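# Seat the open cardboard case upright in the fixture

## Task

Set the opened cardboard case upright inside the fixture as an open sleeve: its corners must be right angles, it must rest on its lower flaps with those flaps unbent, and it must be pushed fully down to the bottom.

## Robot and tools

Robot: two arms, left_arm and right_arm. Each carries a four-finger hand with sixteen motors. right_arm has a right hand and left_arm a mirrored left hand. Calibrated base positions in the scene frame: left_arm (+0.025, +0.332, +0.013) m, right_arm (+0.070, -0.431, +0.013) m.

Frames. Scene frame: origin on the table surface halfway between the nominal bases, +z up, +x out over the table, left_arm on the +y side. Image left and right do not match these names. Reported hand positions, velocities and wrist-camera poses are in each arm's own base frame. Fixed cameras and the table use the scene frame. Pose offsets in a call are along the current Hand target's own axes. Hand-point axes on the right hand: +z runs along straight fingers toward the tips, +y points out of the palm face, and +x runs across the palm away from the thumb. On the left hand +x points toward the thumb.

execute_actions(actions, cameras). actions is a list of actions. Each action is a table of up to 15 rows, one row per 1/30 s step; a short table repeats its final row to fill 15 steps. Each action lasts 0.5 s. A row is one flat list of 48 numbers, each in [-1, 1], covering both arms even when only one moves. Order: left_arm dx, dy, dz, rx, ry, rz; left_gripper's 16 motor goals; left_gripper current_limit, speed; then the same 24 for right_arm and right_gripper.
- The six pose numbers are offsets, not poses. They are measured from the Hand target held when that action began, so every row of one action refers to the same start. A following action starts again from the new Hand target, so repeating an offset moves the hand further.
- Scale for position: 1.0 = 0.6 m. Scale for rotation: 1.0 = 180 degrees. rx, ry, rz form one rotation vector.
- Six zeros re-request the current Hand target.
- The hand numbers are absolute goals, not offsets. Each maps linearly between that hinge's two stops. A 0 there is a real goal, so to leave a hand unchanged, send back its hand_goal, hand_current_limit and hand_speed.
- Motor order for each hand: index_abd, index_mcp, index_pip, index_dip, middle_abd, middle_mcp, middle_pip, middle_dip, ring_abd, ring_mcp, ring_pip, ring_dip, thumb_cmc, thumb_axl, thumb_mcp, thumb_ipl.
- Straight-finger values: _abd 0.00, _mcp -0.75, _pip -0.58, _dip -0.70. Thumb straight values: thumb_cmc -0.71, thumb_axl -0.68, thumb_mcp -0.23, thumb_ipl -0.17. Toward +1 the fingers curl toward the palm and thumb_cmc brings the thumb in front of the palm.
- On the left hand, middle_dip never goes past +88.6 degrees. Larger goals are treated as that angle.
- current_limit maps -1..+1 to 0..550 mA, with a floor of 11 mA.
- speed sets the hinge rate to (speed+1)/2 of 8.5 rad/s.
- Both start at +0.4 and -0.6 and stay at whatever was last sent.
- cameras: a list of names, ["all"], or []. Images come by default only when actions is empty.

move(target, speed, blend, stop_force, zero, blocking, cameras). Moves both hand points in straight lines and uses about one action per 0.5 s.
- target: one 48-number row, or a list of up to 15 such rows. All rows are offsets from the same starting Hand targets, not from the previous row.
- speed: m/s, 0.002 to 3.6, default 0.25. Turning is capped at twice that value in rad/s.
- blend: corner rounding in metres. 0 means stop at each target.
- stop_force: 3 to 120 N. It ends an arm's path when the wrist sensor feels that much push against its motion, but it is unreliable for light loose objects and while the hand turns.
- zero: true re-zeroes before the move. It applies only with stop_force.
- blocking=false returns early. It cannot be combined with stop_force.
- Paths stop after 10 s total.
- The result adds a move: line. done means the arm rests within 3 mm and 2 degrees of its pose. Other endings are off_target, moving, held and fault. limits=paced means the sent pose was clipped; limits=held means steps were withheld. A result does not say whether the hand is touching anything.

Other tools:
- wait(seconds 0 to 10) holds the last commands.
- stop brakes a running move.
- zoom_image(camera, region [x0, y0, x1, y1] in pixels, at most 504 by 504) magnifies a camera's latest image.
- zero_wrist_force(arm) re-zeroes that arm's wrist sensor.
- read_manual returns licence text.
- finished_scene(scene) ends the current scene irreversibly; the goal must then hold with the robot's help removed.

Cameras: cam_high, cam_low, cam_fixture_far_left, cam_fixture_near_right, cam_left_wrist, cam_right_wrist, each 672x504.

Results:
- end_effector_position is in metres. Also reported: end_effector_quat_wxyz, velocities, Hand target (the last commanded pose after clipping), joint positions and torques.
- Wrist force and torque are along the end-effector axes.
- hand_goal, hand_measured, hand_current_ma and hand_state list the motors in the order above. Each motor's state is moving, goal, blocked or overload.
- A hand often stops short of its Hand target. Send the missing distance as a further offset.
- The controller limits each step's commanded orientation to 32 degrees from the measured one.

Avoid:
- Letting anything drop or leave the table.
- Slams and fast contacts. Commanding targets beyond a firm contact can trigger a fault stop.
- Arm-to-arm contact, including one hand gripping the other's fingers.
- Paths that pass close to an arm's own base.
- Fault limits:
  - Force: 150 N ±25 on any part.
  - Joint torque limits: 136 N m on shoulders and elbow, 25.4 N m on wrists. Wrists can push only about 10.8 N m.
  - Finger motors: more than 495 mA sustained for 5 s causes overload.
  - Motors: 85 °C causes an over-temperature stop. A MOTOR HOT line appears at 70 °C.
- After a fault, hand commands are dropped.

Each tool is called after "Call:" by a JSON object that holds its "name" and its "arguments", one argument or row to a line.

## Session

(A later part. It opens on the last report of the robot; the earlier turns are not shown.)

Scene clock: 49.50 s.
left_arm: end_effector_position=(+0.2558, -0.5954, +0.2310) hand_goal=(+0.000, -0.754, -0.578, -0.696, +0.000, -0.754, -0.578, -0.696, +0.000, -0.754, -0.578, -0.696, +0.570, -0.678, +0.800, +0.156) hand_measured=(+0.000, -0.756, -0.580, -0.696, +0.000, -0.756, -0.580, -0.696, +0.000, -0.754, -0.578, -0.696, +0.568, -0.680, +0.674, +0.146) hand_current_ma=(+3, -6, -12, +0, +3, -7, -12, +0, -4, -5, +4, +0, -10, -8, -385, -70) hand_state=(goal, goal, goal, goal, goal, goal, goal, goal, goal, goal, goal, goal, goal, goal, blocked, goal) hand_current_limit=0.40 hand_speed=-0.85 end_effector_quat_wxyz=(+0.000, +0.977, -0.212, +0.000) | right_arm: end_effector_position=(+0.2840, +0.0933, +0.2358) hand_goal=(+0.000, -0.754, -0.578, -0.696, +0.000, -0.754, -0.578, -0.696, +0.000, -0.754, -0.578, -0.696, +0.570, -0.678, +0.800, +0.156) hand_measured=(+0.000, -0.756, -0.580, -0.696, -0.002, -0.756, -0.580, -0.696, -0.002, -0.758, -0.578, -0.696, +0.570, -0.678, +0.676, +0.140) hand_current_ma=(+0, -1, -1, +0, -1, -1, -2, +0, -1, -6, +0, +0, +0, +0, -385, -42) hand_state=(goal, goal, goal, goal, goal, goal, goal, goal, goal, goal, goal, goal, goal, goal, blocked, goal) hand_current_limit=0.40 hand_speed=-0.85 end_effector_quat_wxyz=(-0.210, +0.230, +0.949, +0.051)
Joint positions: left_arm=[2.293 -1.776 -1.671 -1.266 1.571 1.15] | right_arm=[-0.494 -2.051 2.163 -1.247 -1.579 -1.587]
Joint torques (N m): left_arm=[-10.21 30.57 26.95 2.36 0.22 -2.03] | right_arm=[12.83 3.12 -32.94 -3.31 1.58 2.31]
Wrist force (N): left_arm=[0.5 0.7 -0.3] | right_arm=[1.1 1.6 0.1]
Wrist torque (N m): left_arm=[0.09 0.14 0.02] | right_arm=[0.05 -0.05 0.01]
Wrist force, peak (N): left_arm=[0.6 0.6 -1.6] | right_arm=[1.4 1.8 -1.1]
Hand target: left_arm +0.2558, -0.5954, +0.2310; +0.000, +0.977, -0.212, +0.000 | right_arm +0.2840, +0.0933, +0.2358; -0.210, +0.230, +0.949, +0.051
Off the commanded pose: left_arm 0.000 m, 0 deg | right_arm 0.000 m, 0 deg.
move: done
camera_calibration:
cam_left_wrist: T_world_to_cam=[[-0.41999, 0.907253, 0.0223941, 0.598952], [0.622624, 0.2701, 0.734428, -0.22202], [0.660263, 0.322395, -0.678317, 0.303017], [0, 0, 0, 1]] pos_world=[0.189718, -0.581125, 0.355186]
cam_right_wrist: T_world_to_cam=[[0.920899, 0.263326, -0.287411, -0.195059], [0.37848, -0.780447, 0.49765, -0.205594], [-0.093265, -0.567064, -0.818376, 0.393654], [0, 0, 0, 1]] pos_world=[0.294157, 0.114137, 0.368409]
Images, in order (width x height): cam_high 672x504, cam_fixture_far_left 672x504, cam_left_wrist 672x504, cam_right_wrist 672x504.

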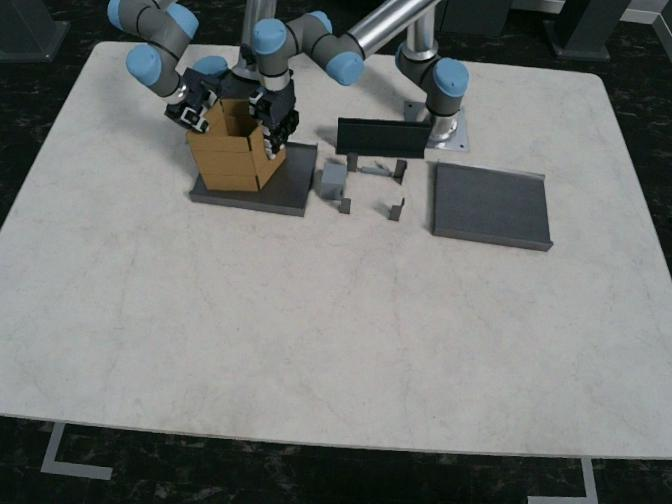

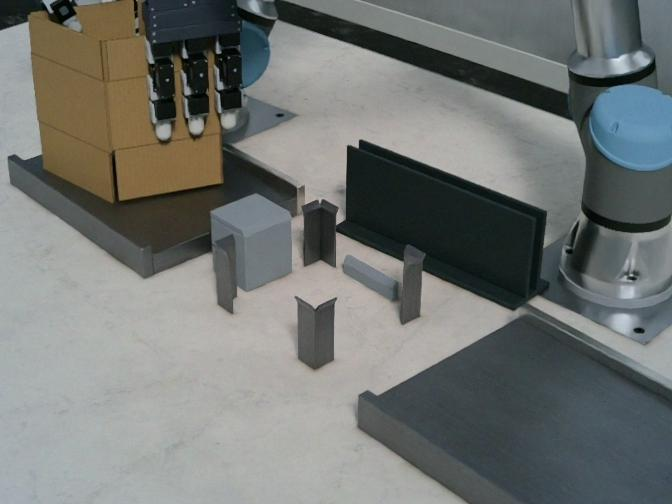

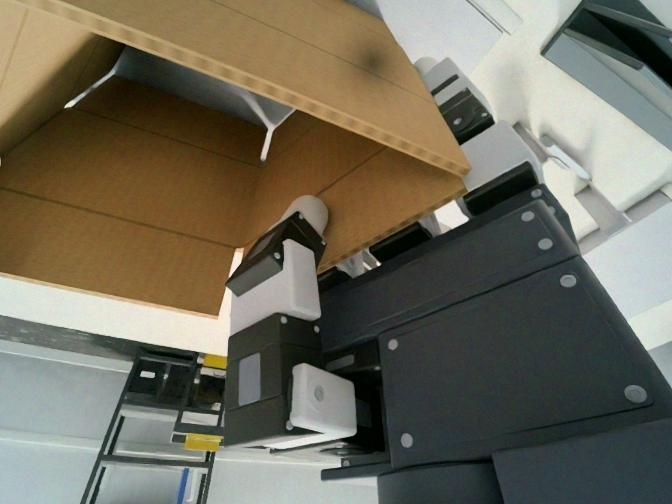

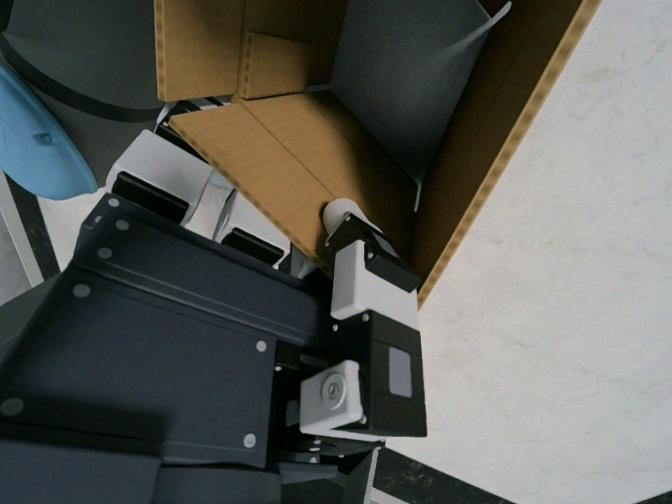

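Call:
{"name": "move", "arguments": {
  "target": [0,0,-0.1667,0,0,0, 0,-0.753,-0.577,-0.696,0,-0.753,-0.577,-0.696,0,-0.753,-0.577,-0.696,0.571,-0.677,0.8,0.157,0.4,-0.85, 0.0704,0,-0.151,0,0,0, 0,-0.753,-0.577,-0.696,0,-0.753,-0.577,-0.696,0,-0.753,-0.577,-0.696,0.571,-0.677,0.8,0.157,0.4,-0.85],
  "speed": 0.06,
  "cameras": ["cam_left_wrist","cam_fixture_far_left","cam_high"]
}}

Call:
{"name": "zoom_image", "arguments": {
  "camera": "cam_high",
  "region": [150, 50, 420, 230]
}}

Scene clock: 51.83 s.
left_arm: end_effector_position=(+0.2558, -0.5954, +0.3311) hand_goal=(+0.000, -0.754, -0.578, -0.696, +0.000, -0.754, -0.578, -0.696, +0.000, -0.754, -0.578, -0.696, +0.570, -0.678, +0.800, +0.156) hand_measured=(+0.000, -0.756, -0.580, -0.696, +0.000, -0.756, -0.580, -0.696, +0.000, -0.754, -0.578, -0.696, +0.568, -0.680, +0.674, +0.142) hand_current_ma=(+3, -6, -12, +0, +3, -7, -12, +0, -4, -5, +4, +0, -10, -11, -385, -95) hand_state=(goal, goal, goal, goal, goal, goal, goal, goal, goal, goal, goal, goal, goal, goal, blocked, goal) hand_current_limit=0.40 hand_speed=-0.85 end_effector_quat_wxyz=(+0.000, +0.977, -0.212, +0.000) | right_arm: end_effector_position=(+0.2841, +0.0934, +0.3357) hand_goal=(+0.000, -0.754, -0.578, -0.696, +0.000, -0.754, -0.578, -0.696, +0.000, -0.754, -0.578, -0.696, +0.570, -0.678, +0.800, +0.156) hand_measured=(+0.000, -0.756, -0.580, -0.696, -0.002, -0.756, -0.580, -0.696, -0.002, -0.758, -0.578, -0.696, +0.570, -0.678, +0.680, +0.136) hand_current_ma=(+0, -2, -1, +0, -1, -1, -2, +0, -1, -6, +0, +0, +0, +0, -385, -55) hand_state=(goal, goal, goal, goal, goal, goal, goal, goal, goal, goal, goal, goal, goal, goal, blocked, goal) hand_current_limit=0.40 hand_speed=-0.85 end_effector_quat_wxyz=(-0.210, +0.230, +0.949, +0.051)
Joint positions: left_arm=[2.293 -1.734 -1.461 -1.517 1.571 1.15] | right_arm=[-0.494 -2.047 1.905 -0.993 -1.579 -1.587]
Joint torques (N m): left_arm=[-10.74 25.8 21.09 3.91 -0.4 -1.99] | right_arm=[14.04 -9.43 -19.7 -3.72 0.67 2.53]
Wrist force (N): left_arm=[0.5 0.0 0.2] | right_arm=[0.7 1.0 0.3]
Wrist torque (N m): left_arm=[-0.04 0.12 0.02] | right_arm=[0.01 -0.05 -0.04]
Wrist force, peak (N): left_arm=[0.8 0.5 2.0] | right_arm=[1.5 1.9 -1.0]
Hand target: left_arm +0.2558, -0.5954, +0.3310; +0.000, +0.977, -0.212, +0.000 | right_arm +0.2841, +0.0934, +0.3357; -0.210, +0.230, +0.949, +0.051
Off the commanded pose: left_arm 0.000 m, 0 deg | right_arm 0.000 m, 0 deg.
move: done
camera_calibration:
cam_left_wrist: T_world_to_cam=[[-0.420011, 0.907247, 0.0222342, 0.596783], [0.622586, 0.270228, 0.734414, -0.295447], [0.660286, 0.322304, -0.678337, 0.370868], [0, 0, 0, 1]] pos_world=[0.189717, -0.581124, 0.455285]
Images, in order (width x height): cam_high 672x504, cam_fixture_far_left 672x504, cam_left_wrist 672x504.

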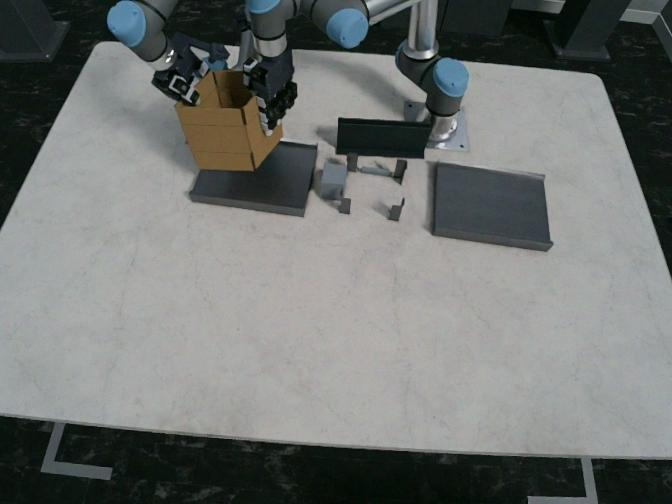

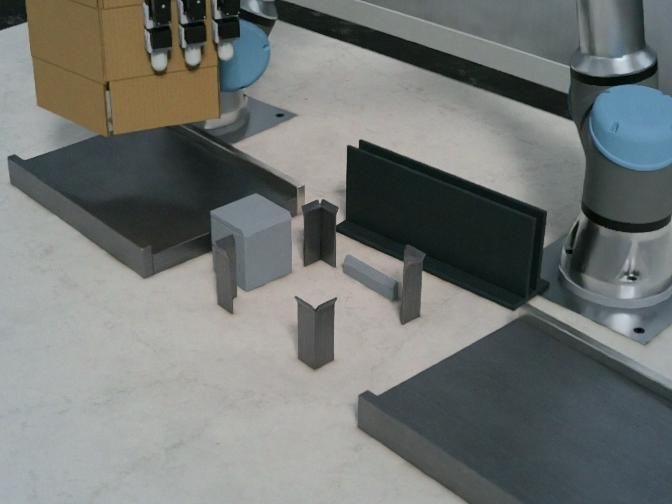

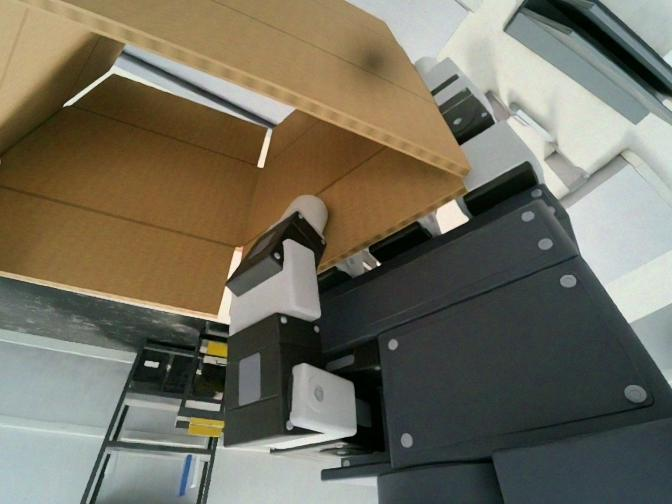

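Scaled by 1.867 from the camera's 672x504 image, which has a finer 960x720 frame.

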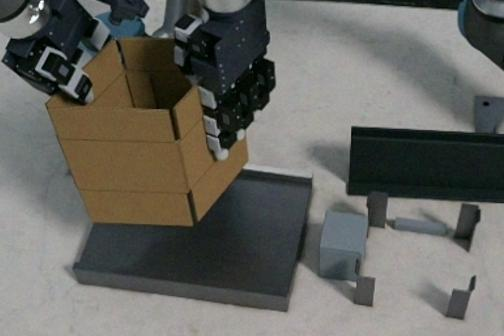

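Call:
{"name": "move", "arguments": {
  "target": [
    [0.0005,-0.0668,0,0,0,-0.0459, 0,-0.753,-0.577,-0.696,0,-0.753,-0.577,-0.696,0,-0.753,-0.577,-0.696,0.571,-0.677,0.8,0.157,0.4,-0.85, 0.0412,0.0602,0.0192,0.0233,0,-0.05, 0,-0.753,-0.577,-0.696,0,-0.753,-0.577,-0.696,0,-0.753,-0.577,-0.696,0.571,-0.677,0.8,0.157,0.4,-0.85],
    [0.0018,-0.135,0,0,0,-0.0919, 0,-0.753,-0.577,-0.696,0,-0.753,-0.577,-0.696,0,-0.753,-0.577,-0.696,0.571,-0.677,0.8,0.157,0.4,-0.85, 0.0828,0.1181,0.0386,0.0467,0,-0.1, 0,-0.753,-0.577,-0.696,0,-0.753,-0.577,-0.696,0,-0.753,-0.577,-0.696,0.571,-0.677,0.8,0.157,0.4,-0.85],
    [0.0027,-0.2053,0,0,0,-0.1378, 0,-0.753,-0.577,-0.696,0,-0.753,-0.577,-0.696,0,-0.753,-0.577,-0.696,0.571,-0.677,0.8,0.157,0.4,-0.85, 0.1239,0.1732,0.0578,0.07,0,-0.15, 0,-0.753,-0.577,-0.696,0,-0.753,-0.577,-0.696,0,-0.753,-0.577,-0.696,0.571,-0.677,0.8,0.157,0.4,-0.85]
  ],
  "speed": 0.06,
  "blend": 0.01,
  "cameras": ["cam_left_wrist","cam_right_wrist","cam_fixture_far_left","cam_high"]
}}

Call:
{"name": "zoom_image", "arguments": {
  "camera": "cam_high",
  "region": [150, 30, 420, 230]
}}

Scene clock: 60.03 s.
left_arm: end_effector_position=(+0.3086, -0.4839, +0.3310) hand_goal=(+0.000, -0.754, -0.578, -0.696, +0.000, -0.754, -0.578, -0.696, +0.000, -0.754, -0.578, -0.696, +0.570, -0.678, +0.800, +0.156) hand_measured=(+0.000, -0.754, -0.580, -0.696, +0.000, -0.756, -0.580, -0.696, +0.000, -0.766, -0.578, -0.696, +0.570, -0.666, +0.672, +0.126) hand_current_ma=(+3, -4, -12, +0, +3, -6, -12, +0, -4, -66, +4, +0, -3, +67, -385, -207) hand_state=(goal, goal, goal, goal, goal, goal, goal, goal, goal, goal, goal, goal, goal, goal, blocked, blocked) hand_current_limit=0.40 hand_speed=-0.85 end_effector_quat_wxyz=(+0.000, +1.000, +0.003, +0.000) | right_arm: end_effector_position=(+0.2589, +0.2234, +0.3357) hand_goal=(+0.000, -0.754, -0.578, -0.696, +0.000, -0.754, -0.578, -0.696, +0.000, -0.754, -0.578, -0.696, +0.570, -0.678, +0.800, +0.156) hand_measured=(+0.000, -0.754, -0.580, -0.696, -0.002, -0.756, -0.580, -0.696, -0.002, -0.756, -0.578, -0.696, +0.570, -0.688, +0.678, +0.118) hand_current_ma=(+0, +0, -1, +0, -1, -1, -2, +0, -1, -1, +0, +0, +0, -20, -385, -130) hand_state=(goal, goal, goal, goal, goal, goal, goal, goal, goal, goal, goal, goal, goal, goal, blocked, blocked) hand_current_limit=0.40 hand_speed=-0.85 end_effector_quat_wxyz=(-0.216, -0.021, +0.976, -0.005)
Joint positions: left_arm=[2.467 -1.526 -1.683 -1.504 1.571 0.891] | right_arm=[0.026 -1.904 1.823 -1.055 -1.579 -1.587]
Joint torques (N m): left_arm=[-9.98 14.32 28.85 1.98 0.99 2.2] | right_arm=[-11.27 -15.03 -10.28 -0.06 -2.48 -0.65]
Wrist force (N): left_arm=[-3.0 -0.6 0.7] | right_arm=[-3.0 -0.2 -0.7]
Wrist torque (N m): left_arm=[0.00 0.09 0.08] | right_arm=[-0.05 -0.01 0.00]
Wrist force, peak (N): left_arm=[-3.1 -0.8 1.5] | right_arm=[-3.4 0.1 -0.2]
Hand target: left_arm +0.3085, -0.4840, +0.3310; +0.000, +1.000, +0.002, +0.000 | right_arm +0.2588, +0.2233, +0.3356; -0.216, -0.021, +0.976, -0.005
Off the commanded pose: left_arm 0.000 m, 0 deg | right_arm 0.000 m, 0 deg.
move: done
camera_calibration:
cam_left_wrist: T_world_to_cam=[[-0.762209, 0.646946, 0.0223119, 0.497368], [0.451485, 0.506591, 0.734525, -0.191227], [0.463895, 0.569935, -0.678215, 0.480559], [0, 0, 0, 1]] pos_world=[0.242506, -0.498784, 0.455286]
cam_right_wrist: T_world_to_cam=[[0.668123, 0.686242, -0.287548, -0.206335], [0.716379, -0.48888, 0.497792, -0.296931], [0.201029, -0.53858, -0.818241, 0.464325], [0, 0, 0, 1]] pos_world=[0.25723, 0.246508, 0.468409]
Images, in order (width x height): cam_high 672x504, cam_fixture_far_left 672x504, cam_left_wrist 672x504, cam_right_wrist 672x504.

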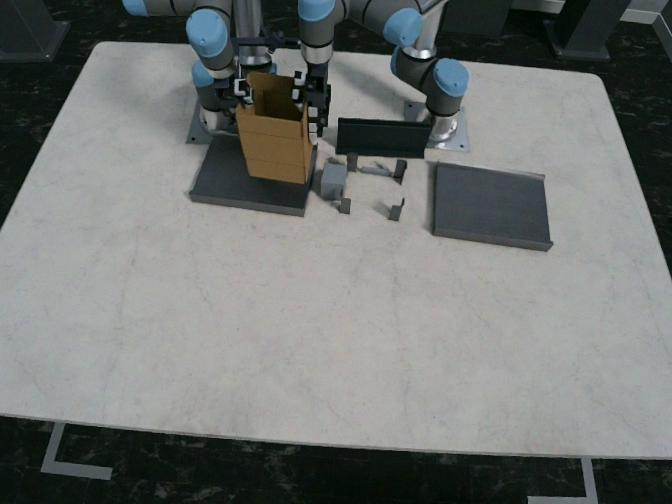

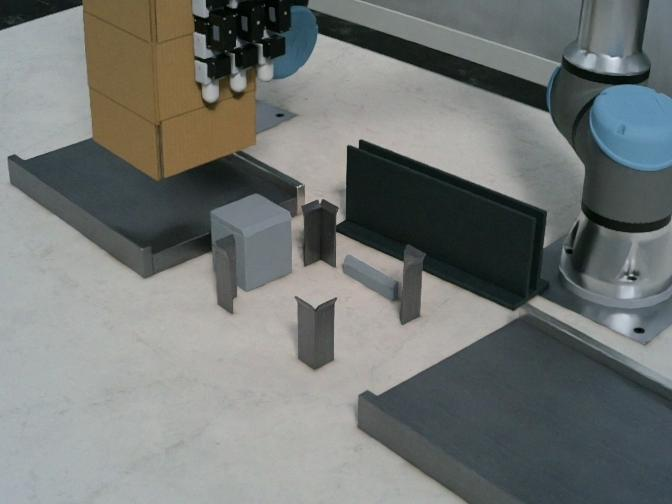

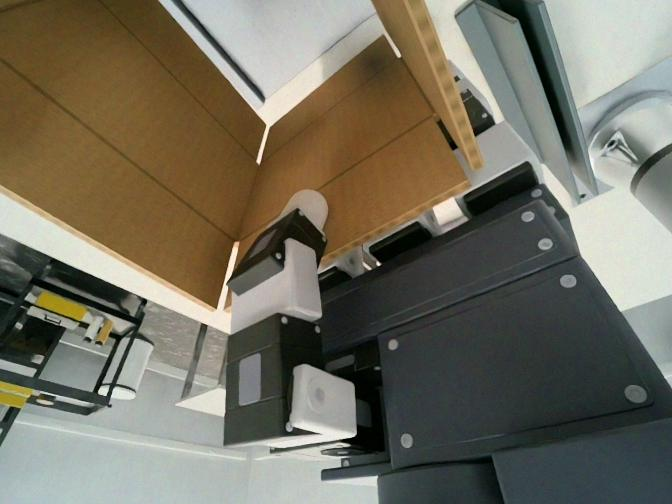

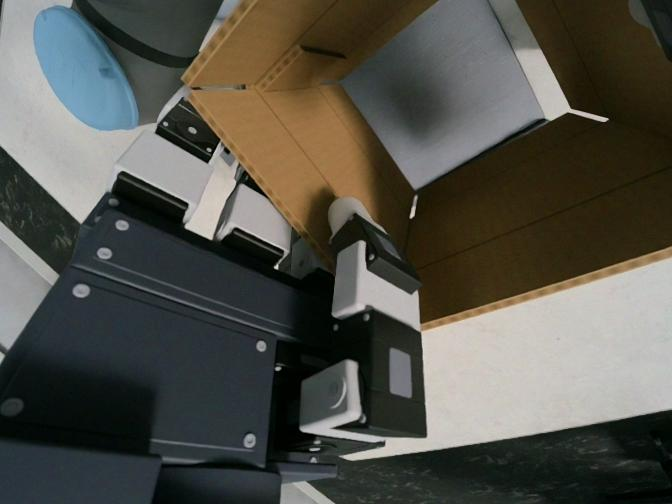

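Scaled by 1.867 from the camera's 672x504 image, which has a finer 960x720 frame.

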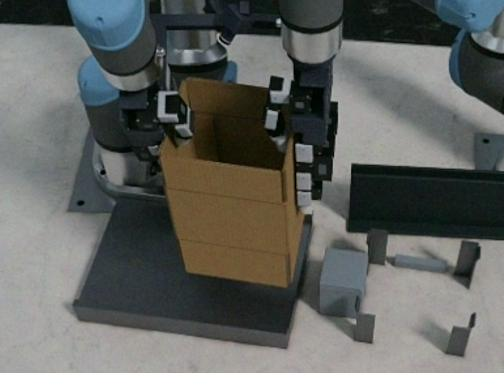

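Call:
{"name": "move", "arguments": {
  "target": [0.0329,-0.472,0,0,0,0, 0,-0.753,-0.577,-0.696,0,-0.753,-0.577,-0.696,0,-0.753,-0.577,-0.696,0.571,-0.677,0.8,0.157,0.4,-0.85, -0.0669,0.4673,-0.0312,0,0,0, 0,-0.753,-0.577,-0.696,0,-0.753,-0.577,-0.696,0,-0.753,-0.577,-0.696,0.571,-0.677,0.8,0.157,0.4,-0.85],
  "speed": 0.1,
  "cameras": ["cam_fixture_far_left","cam_high","cam_fixture_near_right"]
}}

Call:
{"name": "zoom_image", "arguments": {
  "camera": "cam_fixture_far_left",
  "region": [190, 120, 442, 380]
}}

Call:
{"name": "zoom_image", "arguments": {
  "camera": "cam_fixture_near_right",
  "region": [190, 130, 462, 430]
}}

Call:
{"name": "zoom_image", "arguments": {
  "camera": "cam_high",
  "region": [300, 50, 460, 240]
}}

Scene clock: 64.20 s.
left_arm: end_effector_position=(+0.3268, -0.2008, +0.3311) hand_goal=(+0.000, -0.754, -0.578, -0.696, +0.000, -0.754, -0.578, -0.696, +0.000, -0.754, -0.578, -0.696, +0.570, -0.678, +0.800, +0.156) hand_measured=(+0.000, -0.754, -0.580, -0.696, +0.000, -0.758, -0.580, -0.696, +0.000, -0.768, -0.578, -0.696, +0.570, -0.666, +0.672, +0.126) hand_current_ma=(+3, -2, -12, +0, +2, -25, -12, +0, -4, -78, +4, +0, -3, +67, -385, -206) hand_state=(goal, goal, goal, goal, goal, goal, goal, goal, goal, goal, goal, goal, goal, goal, blocked, blocked) hand_current_limit=0.40 hand_speed=-0.85 end_effector_quat_wxyz=(+0.000, +1.000, +0.002, +0.000) | right_arm: end_effector_position=(+0.2906, +0.5054, +0.3354) hand_goal=(+0.000, -0.754, -0.578, -0.696, +0.000, -0.754, -0.578, -0.696, +0.000, -0.754, -0.578, -0.696, +0.570, -0.678, +0.800, +0.156) hand_measured=(+0.000, -0.760, -0.580, -0.696, -0.002, -0.754, -0.580, -0.696, -0.002, -0.754, -0.578, -0.696, +0.570, -0.688, +0.678, +0.118) hand_current_ma=(+0, -6, -1, +0, -1, +0, -2, +0, -1, +0, +0, +0, +0, -21, -385, -130) hand_state=(goal, goal, goal, goal, goal, goal, goal, goal, goal, goal, goal, goal, goal, goal, blocked, blocked) hand_current_limit=0.40 hand_speed=-0.85 end_effector_quat_wxyz=(-0.216, -0.021, +0.976, -0.005)
Joint positions: left_arm=[3.199 -1.094 -1.995 -1.623 1.571 1.624] | right_arm=[0.613 -1.424 1.406 -1.179 -1.342 -1.045]
Joint torques (N m): left_arm=[10.57 -4.42 30.39 5.91 -2.11 1.33] | right_arm=[-7.65 -24.42 -23.37 1.86 -1.92 -1.49]
Wrist force (N): left_arm=[-2.9 -1.8 0.6] | right_arm=[-2.3 -1.1 -1.2]
Wrist torque (N m): left_arm=[0.03 0.09 0.06] | right_arm=[-0.04 -0.06 0.11]
Wrist force, peak (N): left_arm=[-3.0 -2.7 1.4] | right_arm=[-3.0 -0.1 -1.7]
Hand target: left_arm +0.3269, -0.2007, +0.3311; +0.000, +1.000, +0.002, +0.000 | right_arm +0.2907, +0.5054, +0.3354; -0.216, -0.021, +0.976, -0.005
Off the commanded pose: left_arm 0.000 m, 0 deg | right_arm 0.000 m, 0 deg.
move: done
Images, in order (width x height): cam_high 672x504, cam_fixture_far_left 672x504, cam_fixture_near_right 672x504.

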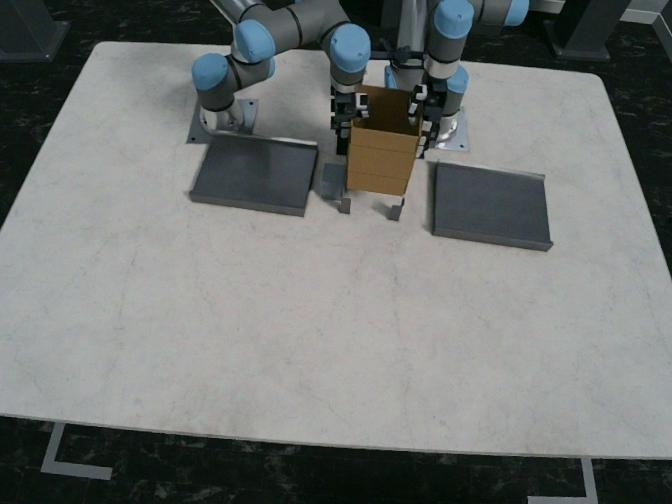

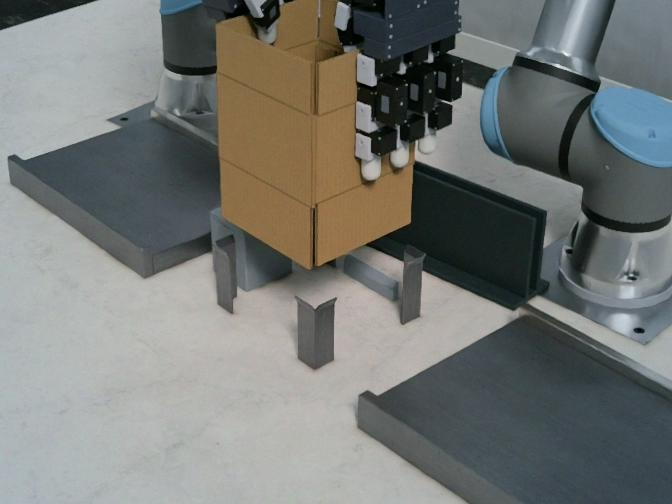

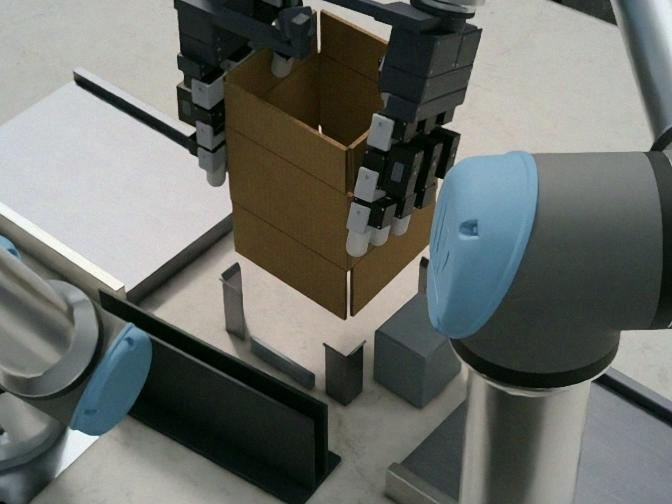

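Scaled by 1.938 from the camera's 672x504 image, which has a finer 960x720 frame.

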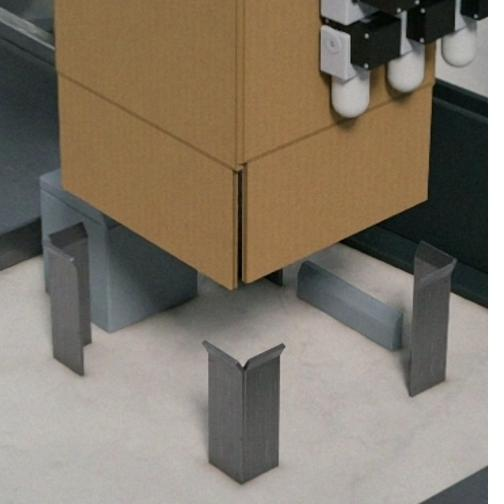

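Scaled by 1.680 from the camera's 672x504 image, which has a finer 960x720 frame.

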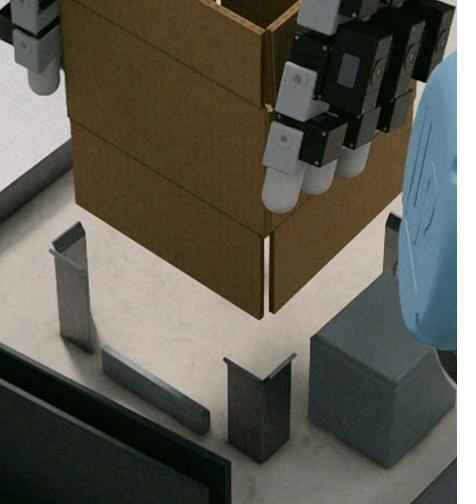

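Scaled by 2.653 from the camera's 672x504 image, which has a finer 960x720 frame.

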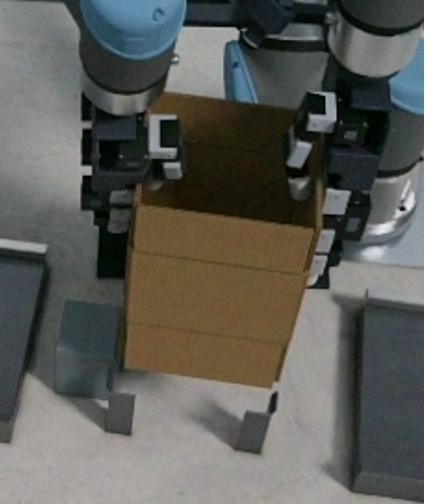

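Call:
{"name": "move", "arguments": {
  "target": [-0.0043,-0.0017,0.05,0,0,0.0061, 0,-0.753,-0.577,-0.696,0,-0.753,-0.577,-0.696,0,-0.753,-0.577,-0.696,0.571,-0.677,0.8,0.157,0.4,-0.85, -0.0162,0.0022,0.0477,-0.0026,0,0.0055, 0,-0.753,-0.577,-0.696,0,-0.753,-0.577,-0.696,0,-0.753,-0.577,-0.696,0.571,-0.677,0.8,0.157,0.4,-0.85],
  "speed": 0.06,
  "cameras": ["cam_fixture_far_left","cam_high","cam_fixture_near_right"]
}}

Call:
{"name": "zoom_image", "arguments": {
  "camera": "cam_fixture_far_left",
  "region": [200, 210, 326, 380]
}}

Call:
{"name": "zoom_image", "arguments": {
  "camera": "cam_fixture_far_left",
  "region": [310, 210, 436, 336]
}}

Call:
{"name": "zoom_image", "arguments": {
  "camera": "cam_fixture_near_right",
  "region": [200, 230, 440, 420]
}}

Call:
{"name": "zoom_image", "arguments": {
  "camera": "cam_high",
  "region": [330, 150, 420, 230]
}}

Scene clock: 66.87 s.
left_arm: end_effector_position=(+0.3243, -0.1997, +0.3011) hand_goal=(+0.000, -0.754, -0.578, -0.696, +0.000, -0.754, -0.578, -0.696, +0.000, -0.754, -0.578, -0.696, +0.570, -0.678, +0.800, +0.156) hand_measured=(+0.000, -0.754, -0.580, -0.696, +0.000, -0.758, -0.580, -0.696, +0.000, -0.768, -0.578, -0.696, +0.570, -0.666, +0.672, +0.126) hand_current_ma=(+3, -2, -12, +0, +2, -25, -12, +0, -4, -78, +4, +0, -3, +67, -385, -206) hand_state=(goal, goal, goal, goal, goal, goal, goal, goal, goal, goal, goal, goal, goal, goal, blocked, blocked) hand_current_limit=0.40 hand_speed=-0.85 end_effector_quat_wxyz=(+0.000, +1.000, -0.007, +0.000) | right_arm: end_effector_position=(+0.2873, +0.5066, +0.3054) hand_goal=(+0.000, -0.754, -0.578, -0.696, +0.000, -0.754, -0.578, -0.696, +0.000, -0.754, -0.578, -0.696, +0.570, -0.678, +0.800, +0.156) hand_measured=(+0.000, -0.760, -0.580, -0.696, -0.002, -0.754, -0.580, -0.696, -0.002, -0.754, -0.578, -0.696, +0.570, -0.688, +0.678, +0.118) hand_current_ma=(+0, -6, -1, +0, -1, +0, -2, +0, -1, +0, +0, +0, +0, -21, -385, -130) hand_state=(goal, goal, goal, goal, goal, goal, goal, goal, goal, goal, goal, goal, goal, goal, blocked, blocked) hand_current_limit=0.40 hand_speed=-0.85 end_effector_quat_wxyz=(-0.216, -0.012, +0.976, -0.003)
Joint positions: left_arm=[3.205 -1.089 -2.074 -1.549 1.571 1.648] | right_arm=[0.618 -1.431 1.493 -1.263 -1.333 -1.022]
Joint torques (N m): left_arm=[3.35 5.64 22.59 2.09 -0.86 -2.84] | right_arm=[5.54 -28.94 -27.67 0.88 -1.24 -2.58]
Wrist force (N): left_arm=[-3.0 -1.3 0.0] | right_arm=[-2.1 -0.7 -1.8]
Wrist torque (N m): left_arm=[0.07 0.11 0.00] | right_arm=[0.00 -0.06 -0.05]
Wrist force, peak (N): left_arm=[-3.2 -2.0 1.7] | right_arm=[-2.6 -0.8 -1.6]
Hand target: left_arm +0.3243, -0.1997, +0.3011; +0.000, +1.000, -0.007, +0.000 | right_arm +0.2874, +0.5065, +0.3054; -0.216, -0.012, +0.976, -0.003
Off the commanded pose: left_arm 0.000 m, 0 deg | right_arm 0.000 m, 0 deg.
move: done
Images, in order (width x height): cam_high 672x504, cam_fixture_far_left 672x504, cam_fixture_near_right 672x504.

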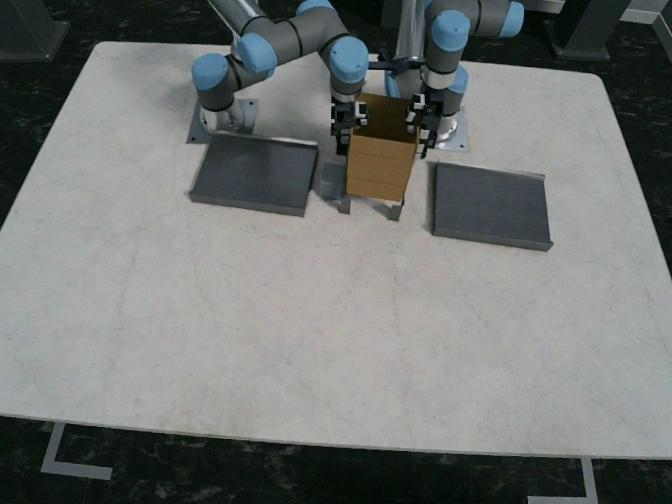

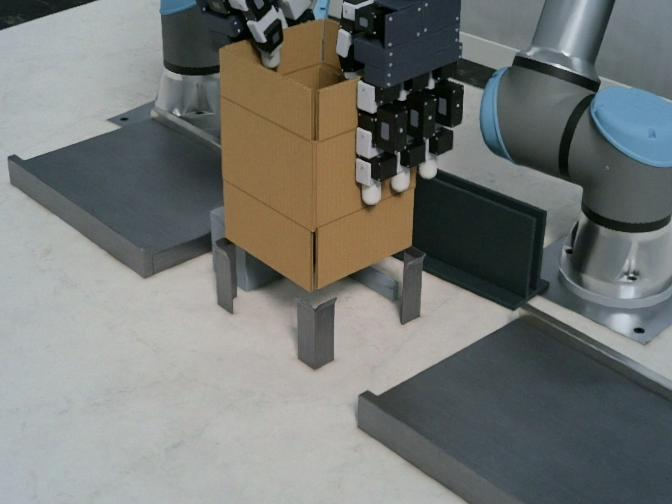

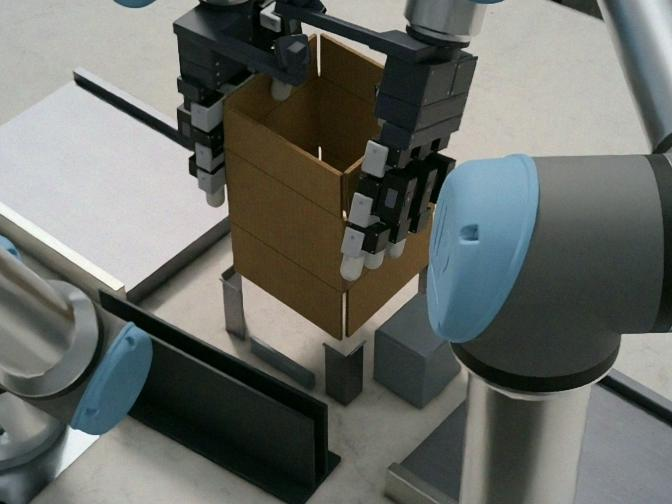

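Scaled by 2.965 from the camera's 672x504 image, which has a finer 960x720 frame.

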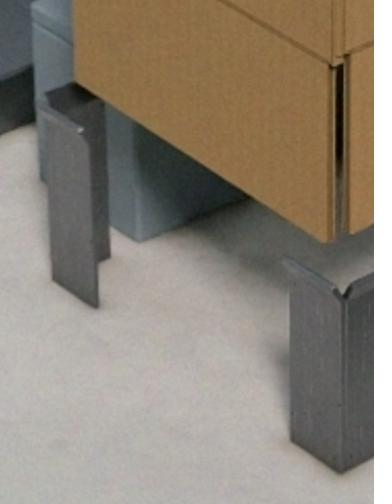

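Scaled by 4.000 from the camera's 672x504 image, which has a finer 960x720 frame.

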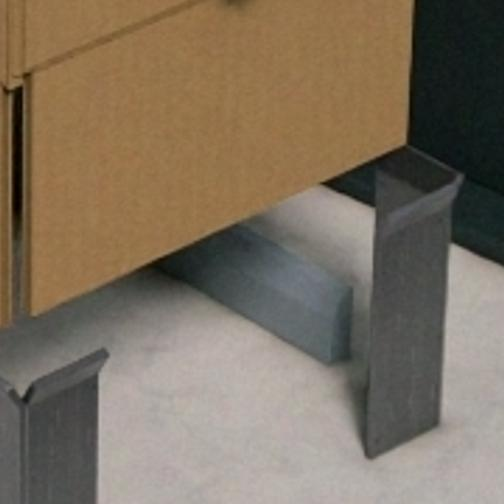

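Scaled by 2.100 from the camera's 672x504 image, which has a finer 960x720 frame.

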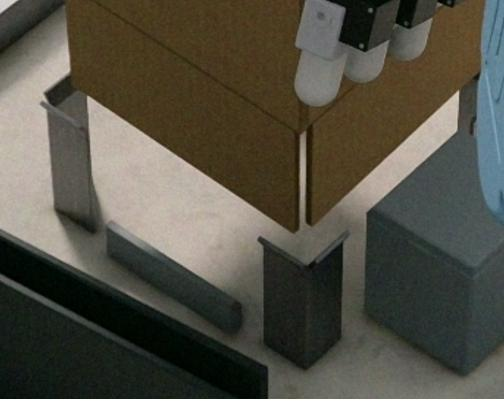

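Scaled by 5.600 from the camera's 672x504 image, which has a finer 960x720 frame.

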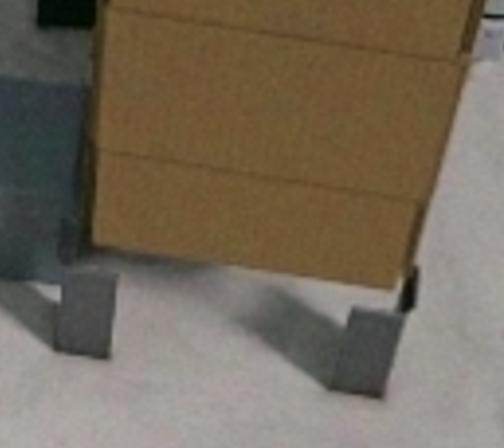

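Call:
{"name": "move", "arguments": {
  "target": [0,0,0.0833,0,0,0, 0,-0.753,-0.577,-0.696,0,-0.753,-0.577,-0.696,0,-0.753,-0.577,-0.696,0.571,-0.677,0.8,0.157,0.4,-0.85, -0.0352,0,0.0755,0,0,0, 0,-0.753,-0.577,-0.696,0,-0.753,-0.577,-0.696,0,-0.753,-0.577,-0.696,0.571,-0.677,0.8,0.157,0.4,-0.85],
  "speed": 0.03,
  "stop_force": 8,
  "cameras": ["cam_fixture_far_left","cam_high","cam_fixture_near_right"]
}}

Call:
{"name": "zoom_image", "arguments": {
  "camera": "cam_fixture_far_left",
  "region": [190, 200, 442, 380]
}}

Call:
{"name": "zoom_image", "arguments": {
  "camera": "cam_fixture_near_right",
  "region": [200, 230, 440, 420]
}}

Call:
{"name": "zoom_image", "arguments": {
  "camera": "cam_high",
  "region": [330, 130, 420, 230]
}}

Scene clock: 71.97 s.
left_arm: end_effector_position=(+0.3243, -0.1997, +0.2511) hand_goal=(+0.000, -0.754, -0.578, -0.696, +0.000, -0.754, -0.578, -0.696, +0.000, -0.754, -0.578, -0.696, +0.570, -0.678, +0.800, +0.156) hand_measured=(+0.000, -0.754, -0.580, -0.696, +0.000, -0.758, -0.580, -0.696, +0.000, -0.768, -0.578, -0.696, +0.570, -0.666, +0.672, +0.126) hand_current_ma=(+3, -2, -12, +0, +2, -25, -12, +0, -4, -78, +4, +0, -3, +68, -385, -206) hand_state=(goal, goal, goal, goal, goal, goal, goal, goal, goal, goal, goal, goal, goal, goal, blocked, blocked) hand_current_limit=0.40 hand_speed=-0.85 end_effector_quat_wxyz=(+0.000, +1.000, -0.007, +0.000) | right_arm: end_effector_position=(+0.2874, +0.5065, +0.2554) hand_goal=(+0.000, -0.754, -0.578, -0.696, +0.000, -0.754, -0.578, -0.696, +0.000, -0.754, -0.578, -0.696, +0.570, -0.678, +0.800, +0.156) hand_measured=(+0.000, -0.760, -0.580, -0.696, -0.002, -0.754, -0.580, -0.696, -0.002, -0.754, -0.578, -0.696, +0.570, -0.688, +0.678, +0.118) hand_current_ma=(+0, -6, -1, +0, -1, +0, -2, +0, -1, +0, +0, +0, +0, -21, -385, -130) hand_state=(goal, goal, goal, goal, goal, goal, goal, goal, goal, goal, goal, goal, goal, goal, blocked, blocked) hand_current_limit=0.40 hand_speed=-0.85 end_effector_quat_wxyz=(-0.216, -0.012, +0.976, -0.003)
Joint positions: left_arm=[3.205 -1.102 -2.196 -1.415 1.571 1.648] | right_arm=[0.618 -1.416 1.604 -1.39 -1.333 -1.022]
Joint torques (N m): left_arm=[12.09 10.68 30.35 1.33 0.06 1.38] | right_arm=[-10.25 -36.99 -33.31 1.43 -0.86 -1.43]
Wrist force (N): left_arm=[-3.3 -1.8 1.0] | right_arm=[-2.5 -0.8 -0.7]
Wrist torque (N m): left_arm=[0.02 0.05 0.01] | right_arm=[-0.04 -0.04 -0.05]
Wrist force, peak (N): left_arm=[-3.5 -1.7 2.0] | right_arm=[-3.0 -1.0 -0.3]
Hand target: left_arm +0.3243, -0.1997, +0.2511; +0.000, +1.000, -0.007, +0.000 | right_arm +0.2874, +0.5065, +0.2554; -0.216, -0.012, +0.976, -0.003
Off the commanded pose: left_arm 0.000 m, 0 deg | right_arm 0.000 m, 0 deg.
move: done
Images, in order (width x height): cam_high 672x504, cam_fixture_far_left 672x504, cam_fixture_near_right 672x504.

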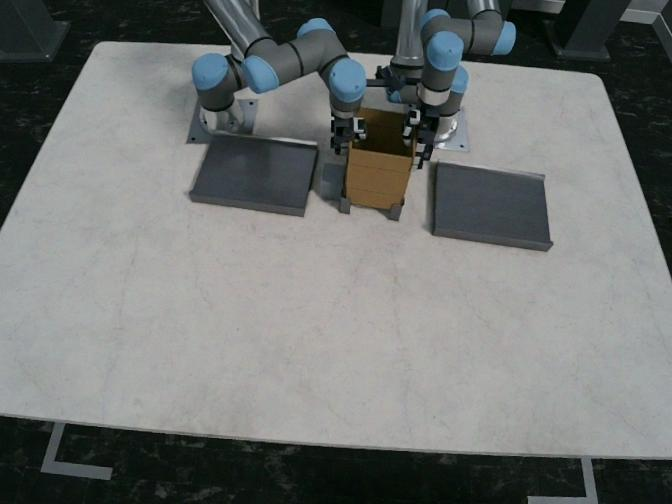

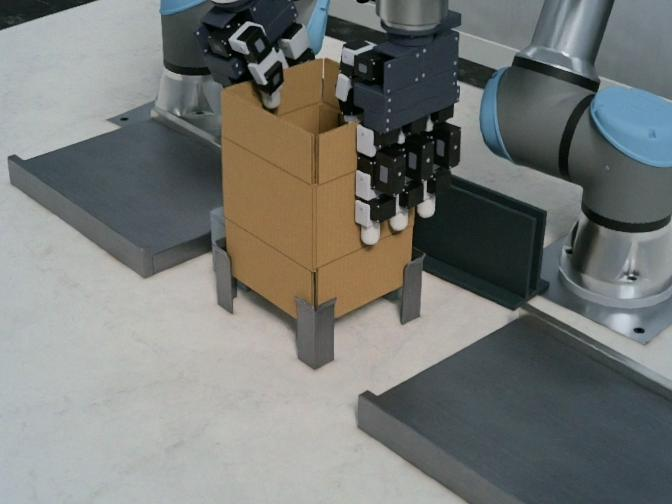

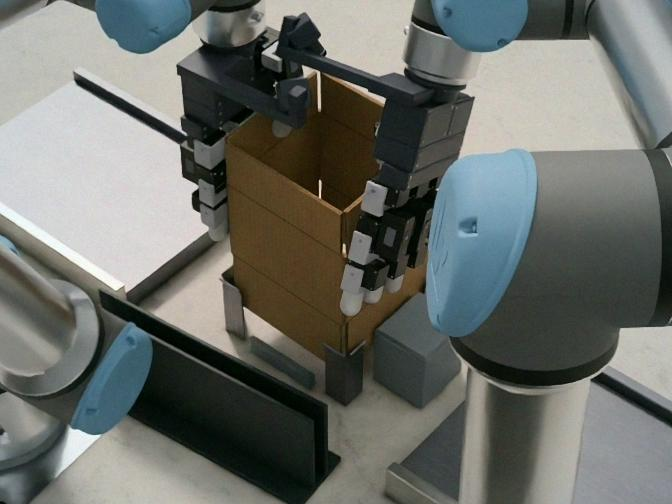

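Scaled by 2.000 from the camera's 672x504 image, which has a finer 960x720 frame.

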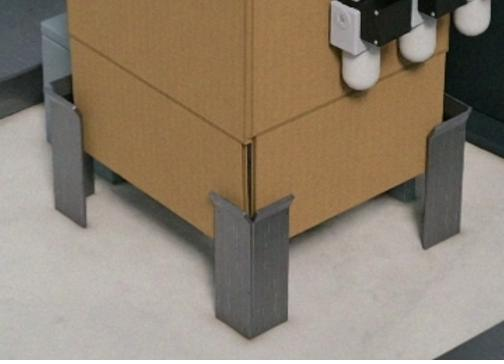

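Scaled by 2.100 from the camera's 672x504 image, which has a finer 960x720 frame.

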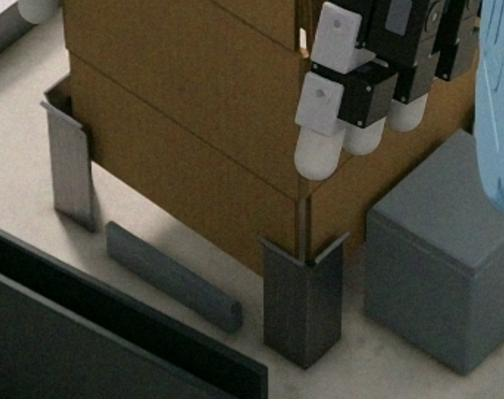

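Scaled by 5.040 from the camera's 672x504 image, which has a finer 960x720 frame.

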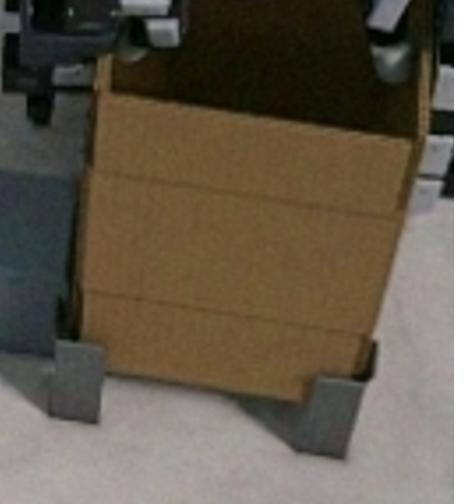

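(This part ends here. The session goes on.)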